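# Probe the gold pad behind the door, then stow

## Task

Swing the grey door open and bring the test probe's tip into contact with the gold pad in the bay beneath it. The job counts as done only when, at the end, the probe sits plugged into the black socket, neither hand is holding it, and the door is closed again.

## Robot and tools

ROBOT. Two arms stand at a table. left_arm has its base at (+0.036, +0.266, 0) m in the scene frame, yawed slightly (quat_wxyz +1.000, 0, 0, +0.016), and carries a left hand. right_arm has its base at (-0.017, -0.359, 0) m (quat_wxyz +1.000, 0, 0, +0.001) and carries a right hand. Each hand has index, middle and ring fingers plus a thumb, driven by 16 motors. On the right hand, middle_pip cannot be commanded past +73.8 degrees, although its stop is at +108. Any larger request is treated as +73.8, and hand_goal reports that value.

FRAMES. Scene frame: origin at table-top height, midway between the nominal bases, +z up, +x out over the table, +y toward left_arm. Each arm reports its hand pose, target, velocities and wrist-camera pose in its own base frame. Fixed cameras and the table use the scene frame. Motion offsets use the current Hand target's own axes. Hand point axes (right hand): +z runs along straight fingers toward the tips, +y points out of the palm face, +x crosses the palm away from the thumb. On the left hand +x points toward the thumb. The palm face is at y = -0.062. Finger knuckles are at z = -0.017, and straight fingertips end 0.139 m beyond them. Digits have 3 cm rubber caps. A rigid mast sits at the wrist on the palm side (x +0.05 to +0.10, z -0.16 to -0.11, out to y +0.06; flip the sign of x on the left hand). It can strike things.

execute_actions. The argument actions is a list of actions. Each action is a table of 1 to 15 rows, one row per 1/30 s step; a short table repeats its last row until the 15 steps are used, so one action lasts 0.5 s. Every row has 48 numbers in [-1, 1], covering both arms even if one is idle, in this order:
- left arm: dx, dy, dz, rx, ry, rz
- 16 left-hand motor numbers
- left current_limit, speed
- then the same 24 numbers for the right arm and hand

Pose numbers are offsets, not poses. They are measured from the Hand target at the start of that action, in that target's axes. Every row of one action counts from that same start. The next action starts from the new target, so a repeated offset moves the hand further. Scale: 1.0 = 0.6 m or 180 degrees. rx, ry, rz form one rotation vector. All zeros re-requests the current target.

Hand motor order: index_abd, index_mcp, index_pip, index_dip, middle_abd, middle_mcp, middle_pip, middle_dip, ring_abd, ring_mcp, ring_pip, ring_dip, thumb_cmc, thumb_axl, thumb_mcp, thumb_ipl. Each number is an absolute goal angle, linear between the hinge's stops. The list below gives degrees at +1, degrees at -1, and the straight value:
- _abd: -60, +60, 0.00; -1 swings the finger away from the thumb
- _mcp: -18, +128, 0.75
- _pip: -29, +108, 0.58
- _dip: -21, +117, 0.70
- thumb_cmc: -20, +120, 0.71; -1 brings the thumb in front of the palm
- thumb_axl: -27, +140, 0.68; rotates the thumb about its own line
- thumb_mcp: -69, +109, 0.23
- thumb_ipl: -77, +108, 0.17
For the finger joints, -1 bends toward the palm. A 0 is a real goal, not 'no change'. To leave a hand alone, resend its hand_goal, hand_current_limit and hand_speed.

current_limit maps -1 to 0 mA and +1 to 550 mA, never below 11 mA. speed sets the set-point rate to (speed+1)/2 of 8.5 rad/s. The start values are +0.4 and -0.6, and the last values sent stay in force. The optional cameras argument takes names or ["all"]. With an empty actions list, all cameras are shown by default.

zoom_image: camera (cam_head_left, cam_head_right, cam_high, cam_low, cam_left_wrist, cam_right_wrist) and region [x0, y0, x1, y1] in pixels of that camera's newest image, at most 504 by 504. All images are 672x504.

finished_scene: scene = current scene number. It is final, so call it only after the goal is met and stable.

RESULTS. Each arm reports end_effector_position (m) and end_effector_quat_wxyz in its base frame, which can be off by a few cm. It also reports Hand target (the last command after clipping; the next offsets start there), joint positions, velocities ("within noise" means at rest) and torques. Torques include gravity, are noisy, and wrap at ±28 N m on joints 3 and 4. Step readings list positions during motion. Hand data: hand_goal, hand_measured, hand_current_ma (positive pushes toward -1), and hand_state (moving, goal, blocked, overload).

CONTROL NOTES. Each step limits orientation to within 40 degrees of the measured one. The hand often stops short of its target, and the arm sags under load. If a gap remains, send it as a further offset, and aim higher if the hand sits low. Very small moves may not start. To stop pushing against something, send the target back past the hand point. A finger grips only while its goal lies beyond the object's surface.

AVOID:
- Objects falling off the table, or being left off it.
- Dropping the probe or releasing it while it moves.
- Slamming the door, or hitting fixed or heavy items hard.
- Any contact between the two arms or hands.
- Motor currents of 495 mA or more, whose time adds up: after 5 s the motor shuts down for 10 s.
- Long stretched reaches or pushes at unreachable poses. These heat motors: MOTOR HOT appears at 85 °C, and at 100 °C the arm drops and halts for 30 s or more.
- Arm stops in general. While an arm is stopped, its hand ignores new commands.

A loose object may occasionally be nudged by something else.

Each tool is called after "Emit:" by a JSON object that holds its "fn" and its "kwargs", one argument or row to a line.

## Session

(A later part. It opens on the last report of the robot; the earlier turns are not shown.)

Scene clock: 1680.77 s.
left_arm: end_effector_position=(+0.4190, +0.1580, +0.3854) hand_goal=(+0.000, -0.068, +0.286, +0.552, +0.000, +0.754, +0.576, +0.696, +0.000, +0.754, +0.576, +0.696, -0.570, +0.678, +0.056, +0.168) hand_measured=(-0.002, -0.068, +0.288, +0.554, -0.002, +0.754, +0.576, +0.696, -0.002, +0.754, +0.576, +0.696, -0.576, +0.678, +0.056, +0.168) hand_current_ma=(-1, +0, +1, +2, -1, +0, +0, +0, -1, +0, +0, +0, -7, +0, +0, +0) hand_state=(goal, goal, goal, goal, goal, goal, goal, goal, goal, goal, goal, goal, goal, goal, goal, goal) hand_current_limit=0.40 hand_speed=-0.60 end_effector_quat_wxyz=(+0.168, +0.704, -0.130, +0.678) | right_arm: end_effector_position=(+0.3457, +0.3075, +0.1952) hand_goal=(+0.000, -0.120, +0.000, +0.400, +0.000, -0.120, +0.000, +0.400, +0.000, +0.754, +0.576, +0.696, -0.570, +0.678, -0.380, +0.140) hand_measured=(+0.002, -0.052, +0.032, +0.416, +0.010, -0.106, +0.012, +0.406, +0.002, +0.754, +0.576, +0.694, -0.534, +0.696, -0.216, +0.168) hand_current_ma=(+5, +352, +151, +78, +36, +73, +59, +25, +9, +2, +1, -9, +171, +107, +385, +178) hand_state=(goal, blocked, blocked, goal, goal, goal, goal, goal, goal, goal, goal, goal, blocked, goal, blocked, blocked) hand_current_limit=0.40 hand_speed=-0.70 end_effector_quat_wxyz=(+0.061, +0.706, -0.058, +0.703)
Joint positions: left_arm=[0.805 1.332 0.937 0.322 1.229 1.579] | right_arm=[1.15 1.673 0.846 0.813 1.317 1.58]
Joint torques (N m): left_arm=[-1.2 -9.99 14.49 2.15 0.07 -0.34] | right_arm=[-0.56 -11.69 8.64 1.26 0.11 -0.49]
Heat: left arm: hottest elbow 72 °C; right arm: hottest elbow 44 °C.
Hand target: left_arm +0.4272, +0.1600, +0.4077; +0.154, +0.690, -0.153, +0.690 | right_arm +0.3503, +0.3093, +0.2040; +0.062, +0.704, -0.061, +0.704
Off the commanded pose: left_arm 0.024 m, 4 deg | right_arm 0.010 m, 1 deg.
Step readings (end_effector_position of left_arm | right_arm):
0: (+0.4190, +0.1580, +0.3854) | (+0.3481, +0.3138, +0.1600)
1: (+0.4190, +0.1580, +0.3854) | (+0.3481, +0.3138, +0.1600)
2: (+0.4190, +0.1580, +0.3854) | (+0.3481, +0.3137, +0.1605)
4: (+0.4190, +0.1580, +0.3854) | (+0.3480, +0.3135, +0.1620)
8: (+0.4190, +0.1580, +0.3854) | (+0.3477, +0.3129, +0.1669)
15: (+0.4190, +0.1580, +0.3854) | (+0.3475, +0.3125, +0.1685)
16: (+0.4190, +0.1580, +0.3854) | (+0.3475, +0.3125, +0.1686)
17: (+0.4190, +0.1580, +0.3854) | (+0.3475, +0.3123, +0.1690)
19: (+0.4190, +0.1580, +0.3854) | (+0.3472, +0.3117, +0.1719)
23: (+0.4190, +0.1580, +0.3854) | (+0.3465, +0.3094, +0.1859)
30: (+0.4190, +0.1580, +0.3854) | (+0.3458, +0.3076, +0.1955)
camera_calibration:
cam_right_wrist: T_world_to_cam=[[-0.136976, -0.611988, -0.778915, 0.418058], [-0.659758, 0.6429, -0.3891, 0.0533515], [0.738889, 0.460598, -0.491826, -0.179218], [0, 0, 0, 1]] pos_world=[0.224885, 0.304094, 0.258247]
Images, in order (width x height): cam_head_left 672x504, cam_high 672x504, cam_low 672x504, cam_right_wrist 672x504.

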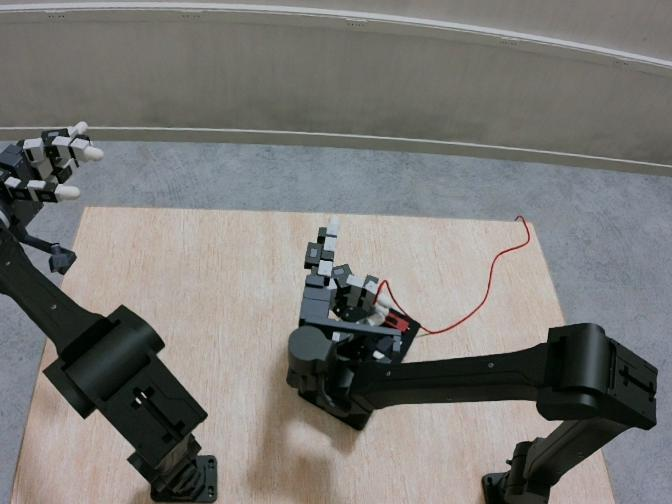

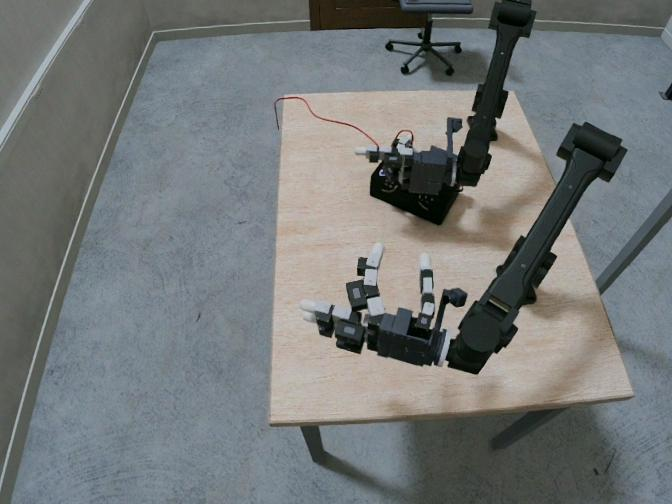

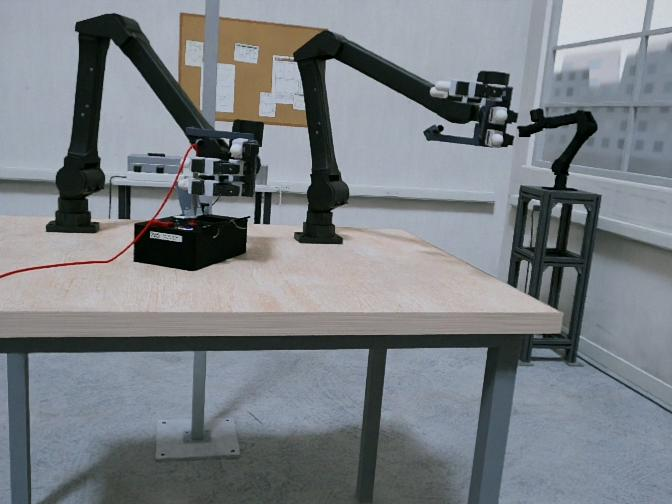

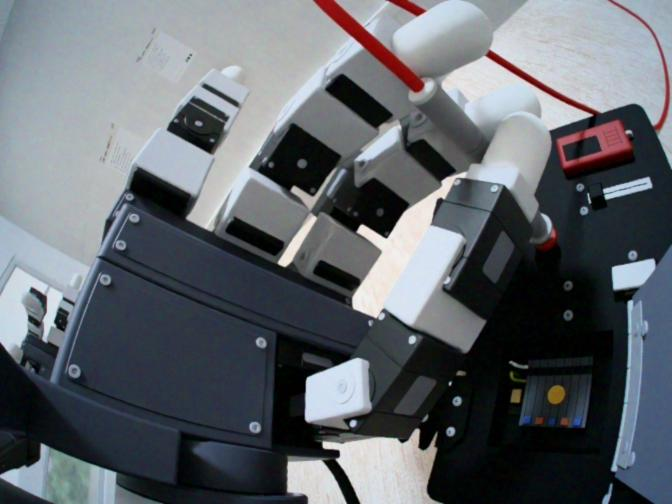

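Emit:
{"fn": "execute_actions", "kwargs": {
  "actions": [
    [[0,0,0,0,0,0,0,-0.068,0.285,0.551,0,0.754,0.576,0.696,0,0.754,0.576,0.696,-0.571,0.678,0.056,0.168,0.4,-0.6,0,0,0,0,0,0,0,0.12,0.022,0.435,0,0.12,0.022,0.435,0,0.754,0.576,0.696,-0.571,0.678,-0.1,0.168,0.4,-0.4]],
    [[0,0,0,0,0,0,0,-0.068,0.285,0.551,0,0.754,0.576,0.696,0,0.754,0.576,0.696,-0.571,0.678,0.056,0.168,0.4,-0.6,-0.075,0,0,0,0,0,0,0.12,0.022,0.435,0,0.12,0.022,0.435,0,0.754,0.576,0.696,-0.571,0.678,-0.1,0.168,0.4,-0.6]]
  ],
  "cameras": ["cam_low","cam_right_wrist","cam_head_left","cam_head_right"]
}}

Emit:
{"fn": "zoom_image", "kwargs": {
  "camera": "cam_low",
  "region": [120, 110, 320, 260]
}}

Emit:
{"fn": "zoom_image", "kwargs": {
  "camera": "cam_head_left",
  "region": [280, 220, 430, 340]
}}

Scene clock: 1807.93 s.
left_arm: end_effector_position=(+0.4190, +0.1580, +0.3854) hand_goal=(+0.000, -0.068, +0.286, +0.552, +0.000, +0.754, +0.576, +0.696, +0.000, +0.754, +0.576, +0.696, -0.570, +0.678, +0.056, +0.168) hand_measured=(-0.002, -0.068, +0.288, +0.554, -0.002, +0.754, +0.576, +0.696, -0.002, +0.754, +0.576, +0.696, -0.576, +0.678, +0.056, +0.168) hand_current_ma=(-1, +0, +1, +2, -1, +0, +0, +0, -1, +0, +0, +0, -7, +0, +0, +0) hand_state=(goal, goal, goal, goal, goal, goal, goal, goal, goal, goal, goal, goal, goal, goal, goal, goal) hand_current_limit=0.40 hand_speed=-0.60 end_effector_quat_wxyz=(+0.168, +0.704, -0.130, +0.678) | right_arm: end_effector_position=(+0.3473, +0.3110, +0.1682) hand_goal=(+0.000, +0.120, +0.022, +0.436, +0.000, +0.120, +0.022, +0.436, +0.000, +0.754, +0.576, +0.696, -0.570, +0.678, -0.100, +0.168) hand_measured=(+0.002, +0.118, +0.024, +0.434, +0.010, +0.118, +0.020, +0.434, +0.002, +0.754, +0.576, +0.694, -0.552, +0.684, -0.102, +0.170) hand_current_ma=(+5, -9, +11, -9, +36, -9, -9, -12, +9, +2, +1, -9, +87, +33, -13, +12) hand_state=(goal, goal, goal, goal, goal, goal, goal, goal, goal, goal, goal, goal, goal, goal, goal, goal) hand_current_limit=0.40 hand_speed=-0.60 end_effector_quat_wxyz=(+0.054, +0.704, -0.064, +0.705)
Joint positions: left_arm=[0.805 1.332 0.937 0.322 1.229 1.579] | right_arm=[1.15 1.743 0.839 0.906 1.317 1.581]
Joint torques (N m): left_arm=[-1.2 -10.05 14.5 2.17 0.07 -0.34] | right_arm=[-0.97 -10.23 6.35 2.35 0.11 -0.39]
Heat: left arm: hottest elbow 73 °C; right arm: hottest elbow 46 °C.
Hand target: left_arm +0.4272, +0.1600, +0.4077; +0.154, +0.690, -0.153, +0.690 | right_arm +0.3504, +0.3093, +0.1592; +0.062, +0.704, -0.061, +0.704
Off the commanded pose: left_arm 0.024 m, 4 deg | right_arm 0.010 m, 1 deg.
Step readings (end_effector_position of left_arm | right_arm):
0: (+0.4190, +0.1580, +0.3854) | (+0.3457, +0.3075, +0.1952)
1: (+0.4190, +0.1580, +0.3854) | (+0.3457, +0.3075, +0.1952)
2: (+0.4190, +0.1580, +0.3854) | (+0.3457, +0.3075, +0.1952)
4: (+0.4190, +0.1580, +0.3854) | (+0.3457, +0.3075, +0.1952)
8: (+0.4190, +0.1580, +0.3854) | (+0.3457, +0.3075, +0.1952)
15: (+0.4190, +0.1580, +0.3854) | (+0.3457, +0.3075, +0.1952)
16: (+0.4190, +0.1580, +0.3854) | (+0.3457, +0.3075, +0.1952)
17: (+0.4190, +0.1580, +0.3854) | (+0.3458, +0.3075, +0.1951)
19: (+0.4190, +0.1580, +0.3854) | (+0.3461, +0.3082, +0.1933)
23: (+0.4190, +0.1580, +0.3854) | (+0.3471, +0.3105, +0.1813)
30: (+0.4190, +0.1580, +0.3854) | (+0.3472, +0.3107, +0.1677)
camera_calibration:
cam_right_wrist: T_world_to_cam=[[-0.131203, -0.598584, -0.790242, 0.395191], [-0.657204, 0.649314, -0.38272, 0.0376709], [0.742205, 0.469137, -0.478584, -0.201384], [0, 0, 0, 1]] pos_world=[0.226076, 0.306571, 0.230335]
Images, in order (width x height): cam_head_left 672x504, cam_head_right 672x504, cam_low 672x504, cam_right_wrist 672x504.

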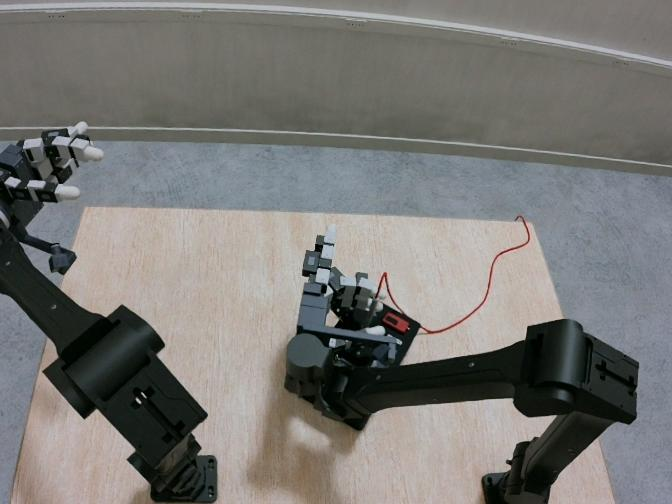

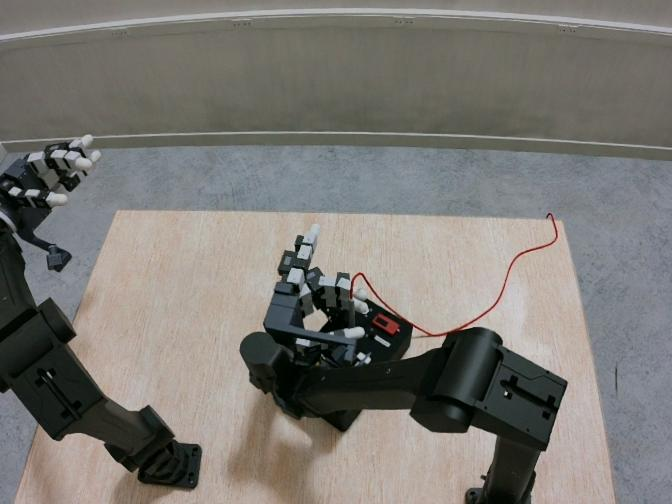

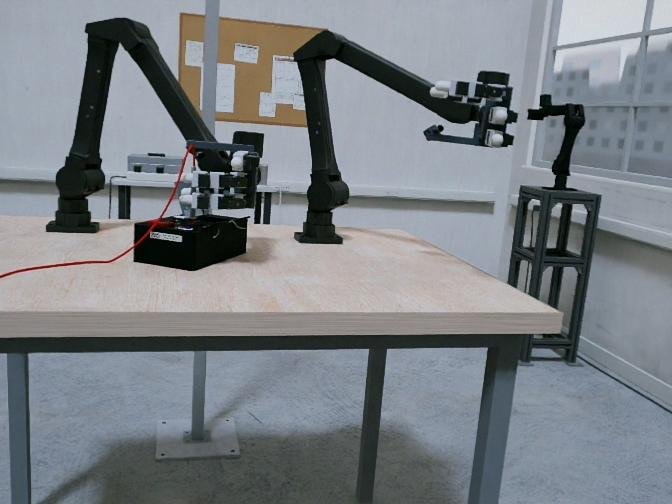

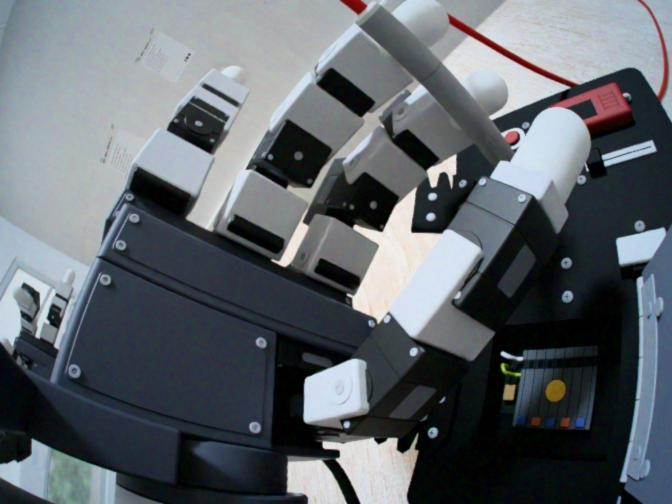

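Scaled by 2.520 from the camera's 672x504 image, which has a finer 960x720 frame.

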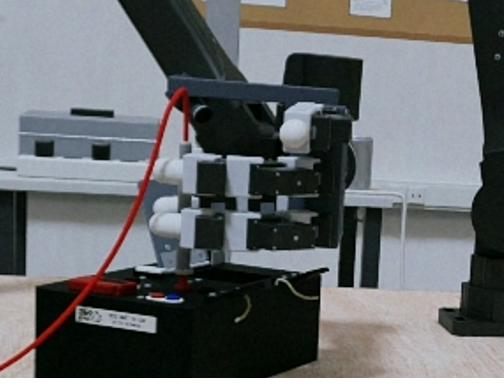

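Scaled by 3.360 from the camera's 672x504 image, which has a finer 960x720 frame.

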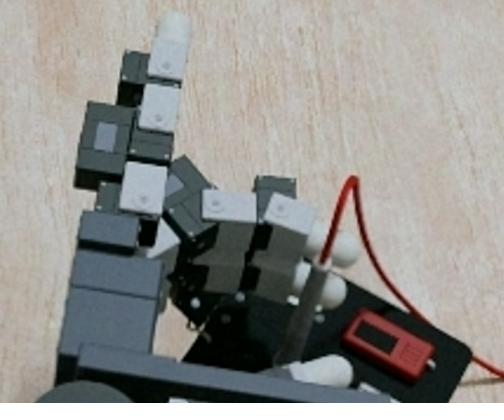

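Emit:
{"fn": "execute_actions", "kwargs": {
  "actions": [
    [[0,0,0,0,0,0,0,-0.068,0.285,0.551,0,0.754,0.576,0.696,0,0.754,0.576,0.696,-0.571,0.678,0.056,0.168,0.4,-0.6,-0.03,0.017,0,0,0,0,0,0.10,0.0,0.40,0,0.10,0.0,0.40,0,0.754,0.576,0.696,-0.571,0.678,-0.15,0.168,0.4,-0.6]],
    [[0,0,0,0,0,0,0,-0.068,0.285,0.551,0,0.754,0.576,0.696,0,0.754,0.576,0.696,-0.571,0.678,0.056,0.168,0.4,-0.6,0,0,0,0,0,0,0,-0.15,-0.2,0.3,0,-0.15,-0.2,0.3,0,0.754,0.576,0.696,-0.571,0.678,-0.40,0.0,0.78,-0.6]],
    [[0,0,0,0,0,0,0,-0.068,0.285,0.551,0,0.754,0.576,0.696,0,0.754,0.576,0.696,-0.571,0.678,0.056,0.168,0.4,-0.6,0,0,0,0,0,0,0,-0.3,-0.3,0.2,0,-0.3,-0.3,0.2,0,0.754,0.576,0.696,-0.571,0.678,-0.60,-0.2,0.78,-0.6]]
  ],
  "cameras": ["cam_low","cam_right_wrist","cam_head_left"]
}}

Emit:
{"fn": "zoom_image", "kwargs": {
  "camera": "cam_low",
  "region": [120, 110, 320, 260]
}}

Scene clock: 1827.03 s.
left_arm: end_effector_position=(+0.4190, +0.1580, +0.3854) hand_goal=(+0.000, -0.068, +0.286, +0.552, +0.000, +0.754, +0.576, +0.696, +0.000, +0.754, +0.576, +0.696, -0.570, +0.678, +0.056, +0.168) hand_measured=(-0.002, -0.068, +0.288, +0.554, -0.002, +0.754, +0.576, +0.696, -0.002, +0.754, +0.576, +0.696, -0.576, +0.678, +0.056, +0.168) hand_current_ma=(-1, +0, +1, +2, -1, +0, +0, +0, -1, +0, +0, +0, -7, +0, +0, +0) hand_state=(goal, goal, goal, goal, goal, goal, goal, goal, goal, goal, goal, goal, goal, goal, goal, goal) hand_current_limit=0.40 hand_speed=-0.60 end_effector_quat_wxyz=(+0.168, +0.704, -0.130, +0.678) | right_arm: end_effector_position=(+0.3511, +0.2970, +0.1507) hand_goal=(+0.000, -0.300, -0.300, +0.200, +0.000, -0.300, -0.300, +0.200, +0.000, +0.754, +0.576, +0.696, -0.570, +0.678, -0.600, -0.200) hand_measured=(+0.002, +0.066, -0.094, +0.244, +0.010, -0.074, -0.190, +0.228, +0.002, +0.754, +0.576, +0.694, -0.552, +0.684, -0.078, -0.128) hand_current_ma=(+5, +490, +489, +210, +36, +490, +490, +132, +9, +2, +1, -9, +87, +34, +490, +464) hand_state=(goal, blocked, blocked, blocked, goal, blocked, blocked, blocked, goal, goal, goal, goal, goal, goal, blocked, blocked) hand_current_limit=0.78 hand_speed=-0.60 end_effector_quat_wxyz=(+0.056, +0.702, -0.071, +0.706)
Joint positions: left_arm=[0.805 1.332 0.937 0.322 1.229 1.579] | right_arm=[1.128 1.771 0.806 0.977 1.308 1.581]
Joint torques (N m): left_arm=[-1.2 -9.99 14.49 2.17 0.06 -0.34] | right_arm=[0.73 -9.93 5.94 2.1 0.23 -0.48]
Heat: left arm: hottest elbow 73 °C; right arm: hottest elbow 45 °C.
Hand target: left_arm +0.4272, +0.1600, +0.4077; +0.154, +0.690, -0.153, +0.690 | right_arm +0.3486, +0.2992, +0.1411; +0.062, +0.704, -0.061, +0.704
Off the commanded pose: left_arm 0.024 m, 4 deg | right_arm 0.010 m, 1 deg.
Step readings (end_effector_position of left_arm | right_arm):
0: (+0.4190, +0.1580, +0.3854) | (+0.3473, +0.3110, +0.1682)
1: (+0.4190, +0.1580, +0.3854) | (+0.3473, +0.3109, +0.1681)
2: (+0.4190, +0.1580, +0.3854) | (+0.3473, +0.3108, +0.1678)
4: (+0.4190, +0.1580, +0.3854) | (+0.3466, +0.3088, +0.1654)
8: (+0.4190, +0.1580, +0.3854) | (+0.3448, +0.3036, +0.1568)
15: (+0.4190, +0.1580, +0.3854) | (+0.3448, +0.3026, +0.1506)
16: (+0.4190, +0.1580, +0.3854) | (+0.3448, +0.3027, +0.1507)
17: (+0.4190, +0.1580, +0.3854) | (+0.3449, +0.3028, +0.1508)
19: (+0.4190, +0.1580, +0.3854) | (+0.3449, +0.3030, +0.1508)
23: (+0.4190, +0.1580, +0.3854) | (+0.3482, +0.3002, +0.1508)
30: (+0.4190, +0.1580, +0.3854) | (+0.3498, +0.2986, +0.1507)
31: (+0.4190, +0.1580, +0.3854) | (+0.3498, +0.2986, +0.1507)
32: (+0.4190, +0.1580, +0.3854) | (+0.3498, +0.2986, +0.1507)
34: (+0.4190, +0.1580, +0.3854) | (+0.3500, +0.2983, +0.1507)
38: (+0.4190, +0.1580, +0.3854) | (+0.3505, +0.2978, +0.1507)
45: (+0.4190, +0.1580, +0.3854) | (+0.3510, +0.2971, +0.1507)
camera_calibration:
cam_right_wrist: T_world_to_cam=[[-0.135687, -0.590567, -0.795499, 0.373427], [-0.647568, 0.660541, -0.379922, 0.0354146], [0.74983, 0.46359, -0.47206, -0.207996], [0, 0, 0, 1]] pos_world=[0.229564, 0.293566, 0.212329]
Images, in order (width x height): cam_head_left 672x504, cam_low 672x504, cam_right_wrist 672x504.

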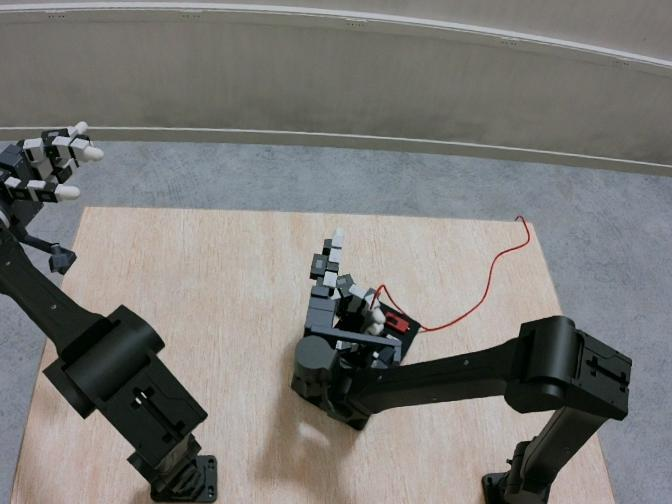

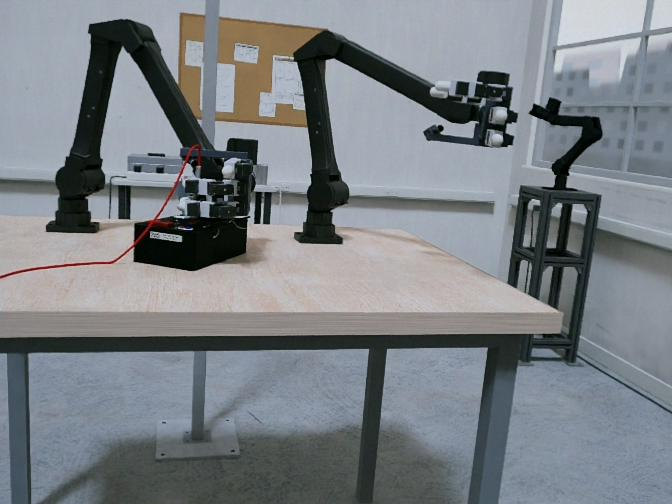

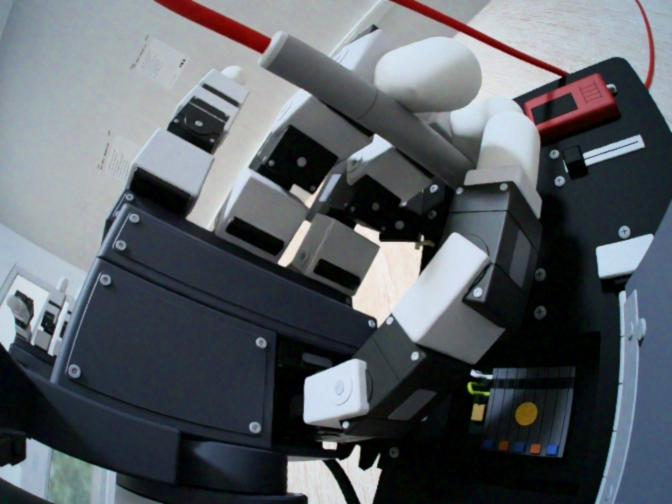

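Scaled by 2.520 from the camera's 672x504 image, which has a finer 960x720 frame.

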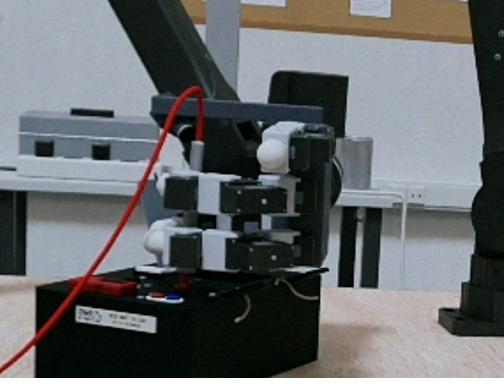

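Emit:
{"fn": "execute_actions", "kwargs": {
  "actions": [
    [[0,0,0,0,0,0,0,-0.068,0.285,0.551,0,0.754,0.576,0.696,0,0.754,0.576,0.696,-0.571,0.678,0.056,0.168,0.4,-0.6,0.033,0,0,0,0,0,0,-0.3,-0.3,0.2,0,-0.3,-0.3,0.2,0,0.754,0.576,0.696,-0.571,0.678,-0.60,-0.2,0.78,-0.6]]
  ],
  "cameras": ["cam_low","cam_right_wrist"]
}}

Emit:
{"fn": "zoom_image", "kwargs": {
  "camera": "cam_low",
  "region": [120, 110, 320, 260]
}}

Scene clock: 1835.73 s.
left_arm: end_effector_position=(+0.4190, +0.1580, +0.3854) hand_goal=(+0.000, -0.068, +0.286, +0.552, +0.000, +0.754, +0.576, +0.696, +0.000, +0.754, +0.576, +0.696, -0.570, +0.678, +0.056, +0.168) hand_measured=(-0.002, -0.068, +0.288, +0.554, -0.002, +0.754, +0.576, +0.696, -0.002, +0.754, +0.576, +0.696, -0.576, +0.678, +0.056, +0.168) hand_current_ma=(-1, +0, +1, +2, -1, +0, +0, +0, -1, +0, +0, +0, -7, +0, +0, +0) hand_state=(goal, goal, goal, goal, goal, goal, goal, goal, goal, goal, goal, goal, goal, goal, goal, goal) hand_current_limit=0.40 hand_speed=-0.60 end_effector_quat_wxyz=(+0.168, +0.704, -0.130, +0.678) | right_arm: end_effector_position=(+0.3509, +0.2961, +0.1504) hand_goal=(+0.000, -0.300, -0.300, +0.200, +0.000, -0.300, -0.300, +0.200, +0.000, +0.754, +0.576, +0.696, -0.570, +0.678, -0.600, -0.200) hand_measured=(+0.002, +0.066, -0.094, +0.244, +0.010, -0.074, -0.190, +0.228, +0.002, +0.754, +0.576, +0.694, -0.552, +0.684, -0.076, -0.130) hand_current_ma=(+5, +489, +489, +210, +36, +490, +490, +132, +9, +2, +1, -9, +87, +34, +489, +463) hand_state=(goal, blocked, blocked, blocked, goal, blocked, blocked, blocked, goal, goal, goal, goal, goal, goal, blocked, blocked) hand_current_limit=0.78 hand_speed=-0.60 end_effector_quat_wxyz=(+0.066, +0.706, -0.061, +0.702)
Joint positions: left_arm=[0.805 1.332 0.937 0.322 1.229 1.579] | right_arm=[1.128 1.769 0.806 0.947 1.308 1.58]
Joint torques (N m): left_arm=[-1.2 -9.99 14.5 2.15 0.06 -0.34] | right_arm=[0.73 -13.22 6.41 1.11 0.2 -0.47]
Heat: left arm: hottest elbow 73 °C; right arm: hottest elbow 44 °C.
Hand target: left_arm +0.4272, +0.1600, +0.4077; +0.154, +0.690, -0.153, +0.690 | right_arm +0.3487, +0.2991, +0.1609; +0.062, +0.704, -0.061, +0.704
Off the commanded pose: left_arm 0.024 m, 4 deg | right_arm 0.011 m, 1 deg.
Step readings (end_effector_position of left_arm | right_arm):
0: (+0.4190, +0.1580, +0.3854) | (+0.3511, +0.2970, +0.1507)
1: (+0.4190, +0.1580, +0.3854) | (+0.3511, +0.2970, +0.1507)
2: (+0.4190, +0.1580, +0.3854) | (+0.3511, +0.2970, +0.1507)
4: (+0.4190, +0.1580, +0.3854) | (+0.3511, +0.2969, +0.1505)
8: (+0.4190, +0.1580, +0.3854) | (+0.3510, +0.2966, +0.1503)
15: (+0.4190, +0.1580, +0.3854) | (+0.3509, +0.2962, +0.1504)
camera_calibration:
cam_right_wrist: T_world_to_cam=[[-0.145634, -0.611774, -0.777511, 0.379744], [-0.652053, 0.6504, -0.389623, 0.0418531], [0.744055, 0.450236, -0.49363, -0.198354], [0, 0, 0, 1]] pos_world=[0.230181, 0.294402, 0.213649]
Images, in order (width x height): cam_low 672x504, cam_right_wrist 672x504.

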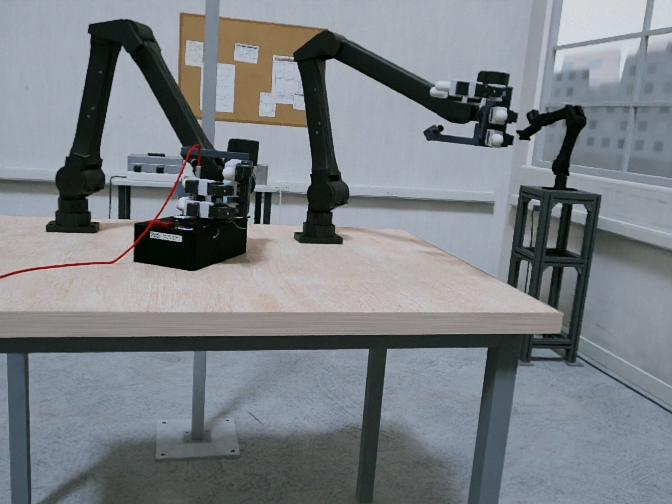

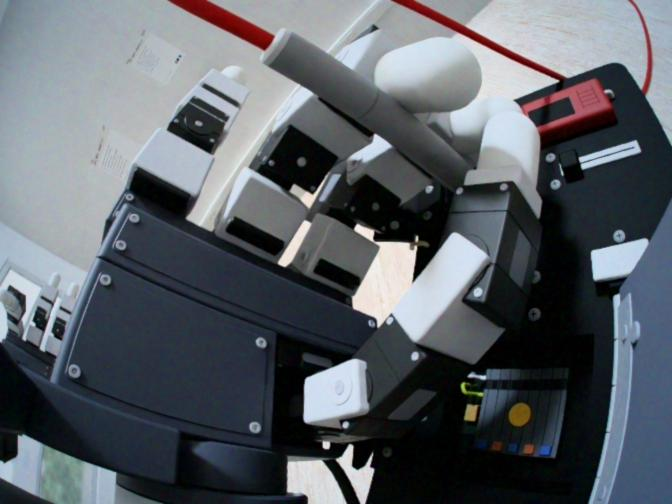

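Scaled by 2.520 from the camera's 672x504 image, which has a finer 960x720 frame.

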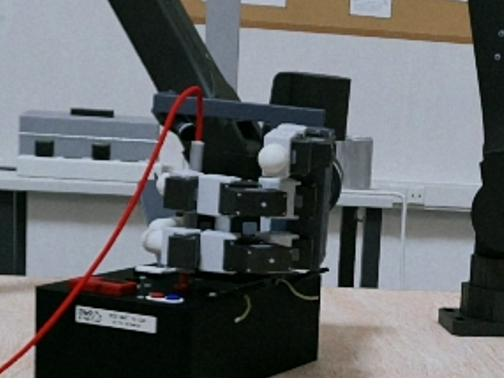

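Emit:
{"fn": "execute_actions", "kwargs": {
  "actions": [
    [[0,0,0,0,0,0,0,-0.068,0.285,0.551,0,0.754,0.576,0.696,0,0.754,0.576,0.696,-0.571,0.678,0.056,0.168,0.4,-0.6,0.025,0,0,0,0,0,0,-0.3,-0.3,0.2,0,-0.3,-0.3,0.2,0,0.754,0.576,0.696,-0.571,0.678,-0.60,-0.2,0.78,-0.6]],
    [[0,0,0,0,0,0,0,-0.068,0.285,0.551,0,0.754,0.576,0.696,0,0.754,0.576,0.696,-0.571,0.678,0.056,0.168,0.4,-0.6,0.025,0,0,0,0,0,0,-0.3,-0.3,0.2,0,-0.3,-0.3,0.2,0,0.754,0.576,0.696,-0.571,0.678,-0.60,-0.2,0.78,-0.6]]
  ],
  "cameras": ["cam_low","cam_right_wrist"]
}}

Emit:
{"fn": "zoom_image", "kwargs": {
  "camera": "cam_low",
  "region": [120, 110, 320, 260]
}}

Scene clock: 1844.50 s.
left_arm: end_effector_position=(+0.4190, +0.1580, +0.3854) hand_goal=(+0.000, -0.068, +0.286, +0.552, +0.000, +0.754, +0.576, +0.696, +0.000, +0.754, +0.576, +0.696, -0.570, +0.678, +0.056, +0.168) hand_measured=(-0.002, -0.068, +0.288, +0.554, -0.002, +0.754, +0.576, +0.696, -0.002, +0.754, +0.576, +0.696, -0.576, +0.678, +0.056, +0.168) hand_current_ma=(-1, +0, +1, +2, -1, +0, +0, +0, -1, +0, +0, +0, -7, +0, +0, +0) hand_state=(goal, goal, goal, goal, goal, goal, goal, goal, goal, goal, goal, goal, goal, goal, goal, goal) hand_current_limit=0.40 hand_speed=-0.60 end_effector_quat_wxyz=(+0.168, +0.704, -0.130, +0.678) | right_arm: end_effector_position=(+0.3484, +0.2899, +0.1792) hand_goal=(+0.000, -0.300, -0.300, +0.200, +0.000, -0.300, -0.300, +0.200, +0.000, +0.754, +0.576, +0.696, -0.570, +0.678, -0.600, -0.200) hand_measured=(+0.002, +0.066, -0.094, +0.244, -0.006, -0.238, -0.242, +0.204, +0.002, +0.754, +0.576, +0.694, -0.552, +0.684, -0.076, -0.130) hand_current_ma=(+5, +489, +490, +210, -23, +318, +280, +21, +9, +2, +1, -9, +87, +35, +490, +463) hand_state=(goal, blocked, blocked, blocked, goal, blocked, blocked, goal, goal, goal, goal, goal, goal, goal, blocked, blocked) hand_current_limit=0.78 hand_speed=-0.60 end_effector_quat_wxyz=(+0.073, +0.707, -0.061, +0.701)
Joint positions: left_arm=[0.805 1.332 0.937 0.322 1.229 1.579] | right_arm=[1.126 1.689 0.806 0.858 1.316 1.576]
Joint torques (N m): left_arm=[-1.2 -10.05 14.49 2.15 0.06 -0.33] | right_arm=[0.38 -12.4 8.43 1.21 -0.07 -0.48]
Heat: left arm: hottest elbow 73 °C; right arm: hottest elbow 44 °C.
Hand target: left_arm +0.4272, +0.1600, +0.4077; +0.154, +0.690, -0.153, +0.690 | right_arm +0.3486, +0.2992, +0.1909; +0.062, +0.704, -0.061, +0.704
Off the commanded pose: left_arm 0.024 m, 4 deg | right_arm 0.015 m, 1 deg.
Step readings (end_effector_position of left_arm | right_arm):
0: (+0.4190, +0.1580, +0.3854) | (+0.3509, +0.2961, +0.1504)
1: (+0.4190, +0.1580, +0.3854) | (+0.3509, +0.2961, +0.1504)
2: (+0.4190, +0.1580, +0.3854) | (+0.3509, +0.2960, +0.1509)
4: (+0.4190, +0.1580, +0.3854) | (+0.3507, +0.2957, +0.1534)
8: (+0.4190, +0.1580, +0.3854) | (+0.3500, +0.2944, +0.1615)
15: (+0.4190, +0.1580, +0.3854) | (+0.3496, +0.2927, +0.1675)
16: (+0.4190, +0.1580, +0.3854) | (+0.3497, +0.2926, +0.1676)
17: (+0.4190, +0.1580, +0.3854) | (+0.3496, +0.2924, +0.1677)
19: (+0.4190, +0.1580, +0.3854) | (+0.3495, +0.2920, +0.1693)
23: (+0.4190, +0.1580, +0.3854) | (+0.3489, +0.2909, +0.1752)
30: (+0.4190, +0.1580, +0.3854) | (+0.3484, +0.2900, +0.1792)
camera_calibration:
cam_right_wrist: T_world_to_cam=[[-0.154277, -0.618644, -0.770375, 0.401666], [-0.647669, 0.652144, -0.393996, 0.0541405], [0.746139, 0.438163, -0.501287, -0.175367], [0, 0, 0, 1]] pos_world=[0.227881, 0.29002, 0.242855]
Images, in order (width x height): cam_low 672x504, cam_right_wrist 672x504.

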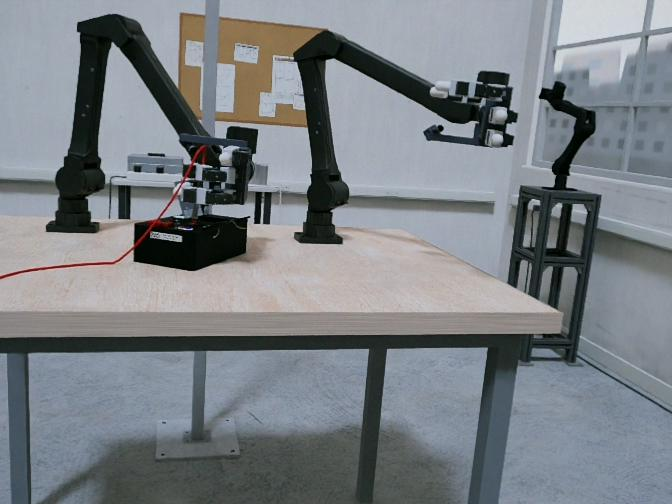

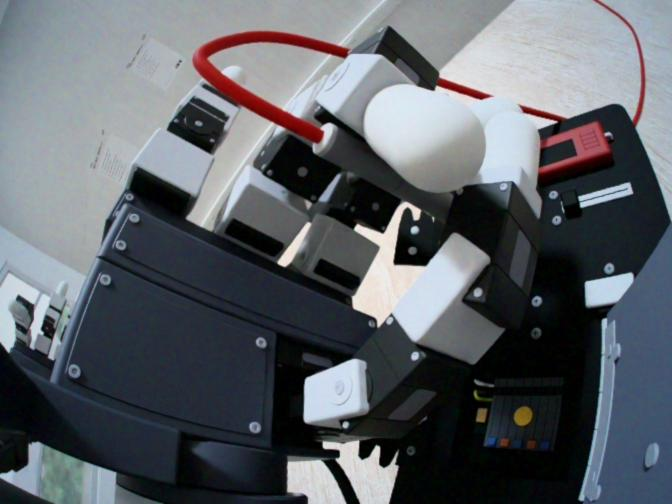

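Scaled by 2.520 from the camera's 672x504 image, which has a finer 960x720 frame.

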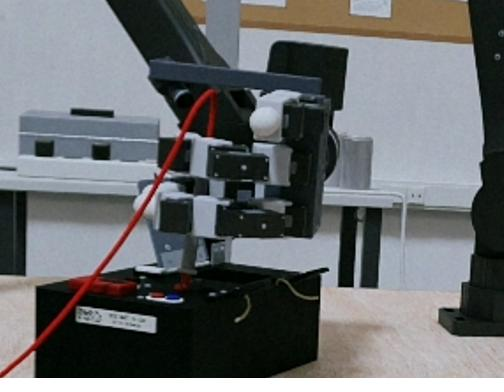

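Emit:
{"fn": "zoom_image", "kwargs": {
  "camera": "cam_low",
  "region": [165, 140, 245, 240]
}}

Emit:
{"fn": "zoom_image", "kwargs": {
  "camera": "cam_right_wrist",
  "region": [380, 100, 672, 320]
}}

Scaled by 5.040 from the camera's 672x504 image, which has a finer 960x720 frame.

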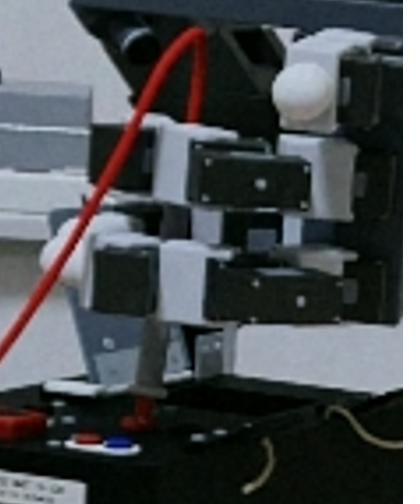

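Scaled by 1.726 from the camera's 672x504 image, which has a finer 960x720 frame.

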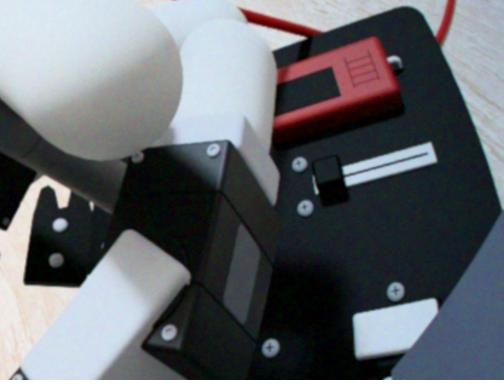

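Emit:
{"fn": "execute_actions", "kwargs": {
  "actions": [
    [[0,0,0,0,0,0,0,-0.068,0.285,0.551,0,0.754,0.576,0.696,0,0.754,0.576,0.696,-0.571,0.678,0.056,0.168,0.4,-0.6,-0.025,0,0,0,0,0,0,0.2,0.022,0.435,0,0.2,0.022,0.435,0,0.754,0.576,0.696,-0.571,0.678,0.0,0.168,0.4,-0.4]],
    [[0,0,0,0,0,0,0,-0.068,0.285,0.551,0,0.754,0.576,0.696,0,0.754,0.576,0.696,-0.571,0.678,0.056,0.168,0.4,-0.6,0,-0.13,0,0,0,0,0,0.2,0.022,0.435,0,0.2,0.022,0.435,0,0.754,0.576,0.696,-0.571,0.678,0.0,0.168,0.4,-0.4]]
  ],
  "cameras": ["cam_low","cam_right_wrist","cam_head_left","cam_head_right"]
}}

Emit:
{"fn": "zoom_image", "kwargs": {
  "camera": "cam_low",
  "region": [165, 140, 245, 240]
}}

Emit:
{"fn": "zoom_image", "kwargs": {
  "camera": "cam_head_left",
  "region": [280, 220, 430, 340]
}}

Emit:
{"fn": "zoom_image", "kwargs": {
  "camera": "cam_head_right",
  "region": [270, 220, 420, 340]
}}

Scene clock: 1902.73 s.
left_arm: end_effector_position=(+0.4190, +0.1580, +0.3854) hand_goal=(+0.000, -0.068, +0.286, +0.552, +0.000, +0.754, +0.576, +0.696, +0.000, +0.754, +0.576, +0.696, -0.570, +0.678, +0.056, +0.168) hand_measured=(-0.002, -0.068, +0.288, +0.554, -0.002, +0.754, +0.576, +0.696, -0.002, +0.754, +0.576, +0.696, -0.576, +0.678, +0.056, +0.168) hand_current_ma=(-1, +0, +1, +2, -1, +0, +0, +0, -1, +0, +0, +0, -7, +0, +0, +0) hand_state=(goal, goal, goal, goal, goal, goal, goal, goal, goal, goal, goal, goal, goal, goal, goal, goal) hand_current_limit=0.40 hand_speed=-0.60 end_effector_quat_wxyz=(+0.168, +0.704, -0.130, +0.678) | right_arm: end_effector_position=(+0.3568, +0.3664, +0.1781) hand_goal=(+0.000, +0.200, +0.022, +0.436, +0.000, +0.200, +0.022, +0.436, +0.000, +0.754, +0.576, +0.696, -0.570, +0.678, +0.000, +0.168) hand_measured=(+0.002, +0.200, +0.020, +0.434, +0.002, +0.198, +0.020, +0.434, +0.002, +0.754, +0.576, +0.694, -0.552, +0.684, -0.002, +0.166) hand_current_ma=(+5, -4, -8, -13, +5, -5, -13, -12, +9, -2, +1, -9, +86, +28, -9, -11) hand_state=(goal, goal, goal, goal, goal, goal, goal, goal, goal, goal, goal, goal, goal, goal, goal, goal) hand_current_limit=0.40 hand_speed=-0.40 end_effector_quat_wxyz=(+0.056, +0.704, -0.064, +0.705)
Joint positions: left_arm=[0.805 1.332 0.937 0.322 1.229 1.579] | right_arm=[1.176 1.827 1.011 0.821 1.346 1.576]
Joint torques (N m): left_arm=[-1.2 -10.05 14.49 2.14 0.06 -0.34] | right_arm=[-0.15 -11.46 9.92 1.31 0.21 -0.47]
Heat: left arm: hottest elbow 74 °C; right arm: hottest elbow 45 °C.
Hand target: left_arm +0.4272, +0.1600, +0.4077; +0.154, +0.690, -0.153, +0.690 | right_arm +0.3621, +0.3761, +0.1759; +0.062, +0.704, -0.061, +0.704
Off the commanded pose: left_arm 0.024 m, 4 deg | right_arm 0.011 m, 1 deg.
Step readings (end_effector_position of left_arm | right_arm):
0: (+0.4190, +0.1580, +0.3854) | (+0.3484, +0.2899, +0.1792)
1: (+0.4190, +0.1580, +0.3854) | (+0.3484, +0.2899, +0.1792)
2: (+0.4190, +0.1580, +0.3854) | (+0.3484, +0.2899, +0.1792)
4: (+0.4190, +0.1580, +0.3854) | (+0.3485, +0.2901, +0.1792)
8: (+0.4190, +0.1580, +0.3854) | (+0.3488, +0.2906, +0.1795)
15: (+0.4190, +0.1580, +0.3854) | (+0.3489, +0.2908, +0.1797)
16: (+0.4190, +0.1580, +0.3854) | (+0.3488, +0.2910, +0.1797)
17: (+0.4190, +0.1580, +0.3854) | (+0.3485, +0.2925, +0.1798)
19: (+0.4190, +0.1580, +0.3854) | (+0.3507, +0.3060, +0.1797)
23: (+0.4190, +0.1580, +0.3854) | (+0.3568, +0.3480, +0.1783)
30: (+0.4190, +0.1580, +0.3854) | (+0.3563, +0.3649, +0.1765)
camera_calibration:
cam_right_wrist: T_world_to_cam=[[-0.132909, -0.60068, -0.788365, 0.438376], [-0.655544, 0.649861, -0.384633, 0.0113382], [0.743369, 0.465687, -0.480144, -0.228525], [0, 0, 0, 1]] pos_world=[0.235575, 0.362376, 0.240237]
Images, in order (width x height): cam_head_left 672x504, cam_head_right 672x504, cam_low 672x504, cam_right_wrist 672x504.

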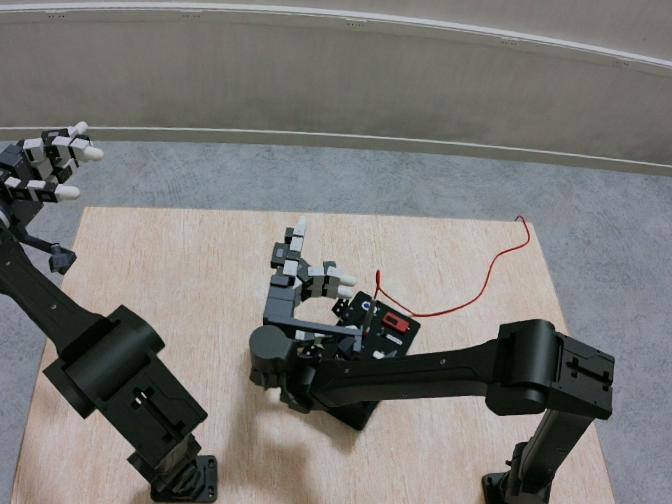

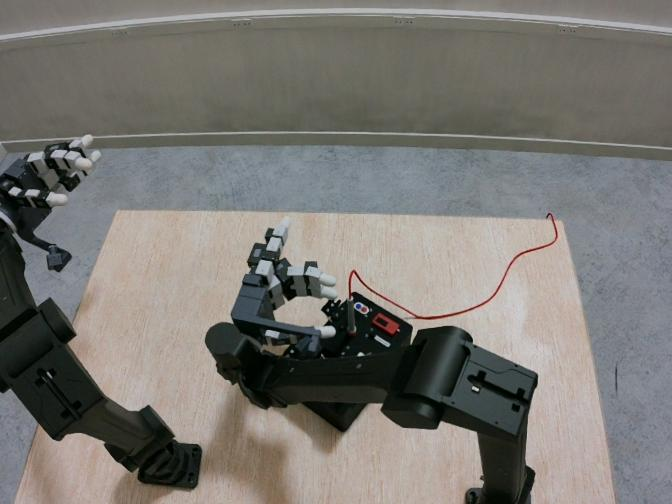

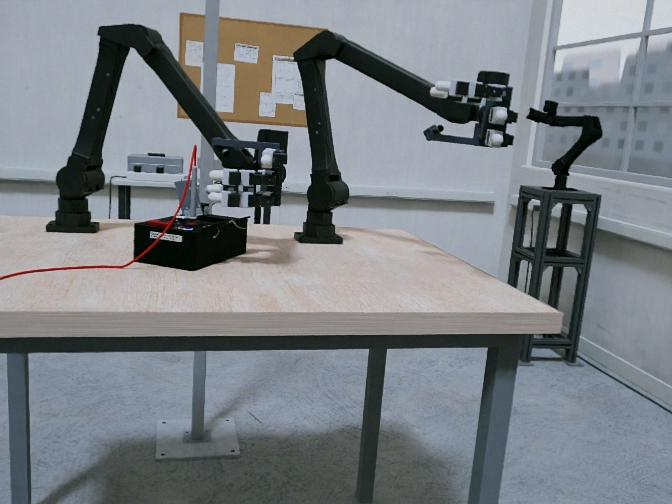

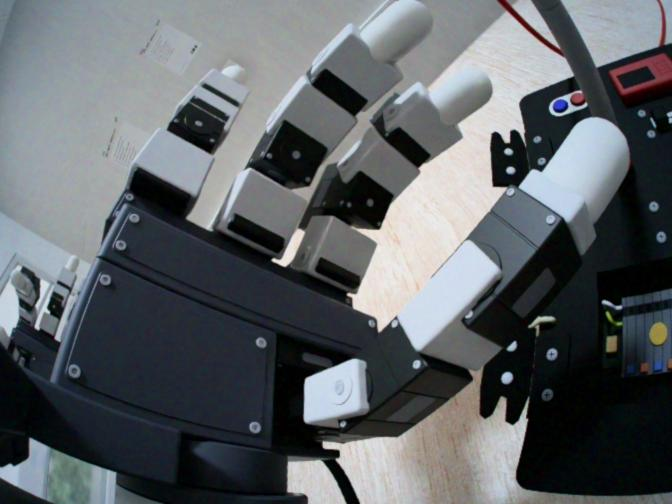

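Scaled by 5.040 from the camera's 672x504 image, which has a finer 960x720 frame.

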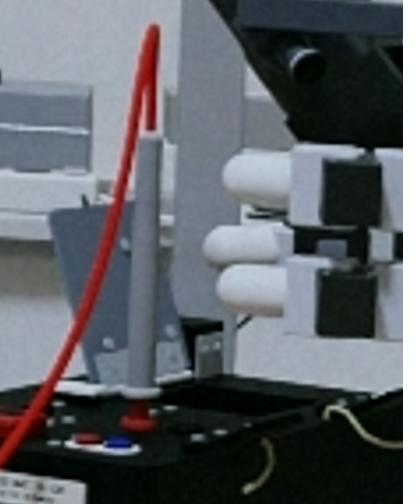

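Scaled by 3.360 from the camera's 672x504 image, which has a finer 960x720 frame.

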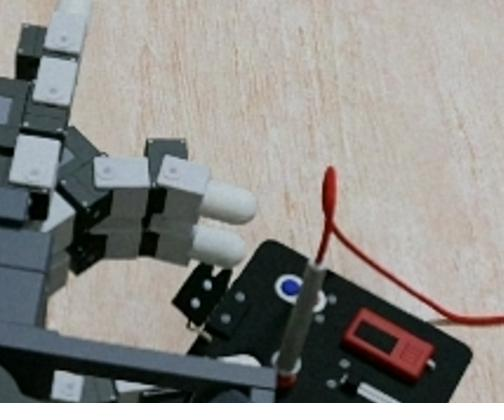

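Scaled by 3.360 from the camera's 672x504 image, which has a finer 960x720 frame.

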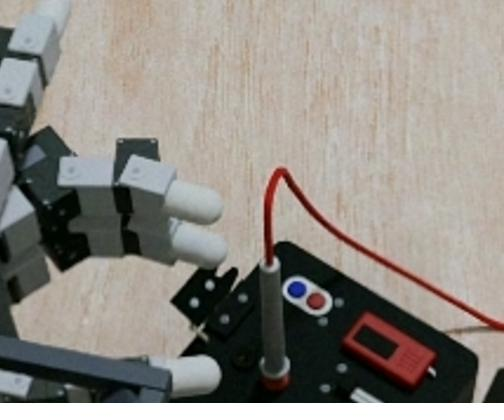

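Emit:
{"fn": "zoom_image", "kwargs": {
  "camera": "cam_head_left",
  "region": [345, 285, 405, 345]
}}

Emit:
{"fn": "zoom_image", "kwargs": {
  "camera": "cam_head_right",
  "region": [320, 285, 380, 345]
}}

Scaled by 8.400 from the camera's 672x504 image, which has a finer 960x720 frame.

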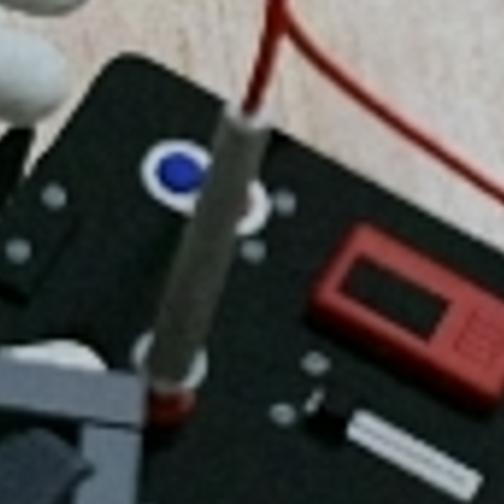

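Scaled by 8.400 from the camera's 672x504 image, which has a finer 960x720 frame.

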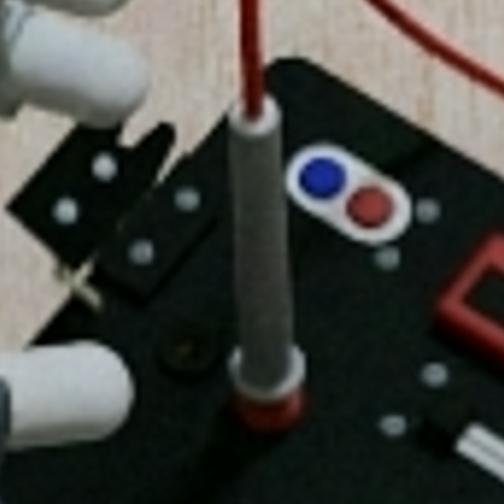

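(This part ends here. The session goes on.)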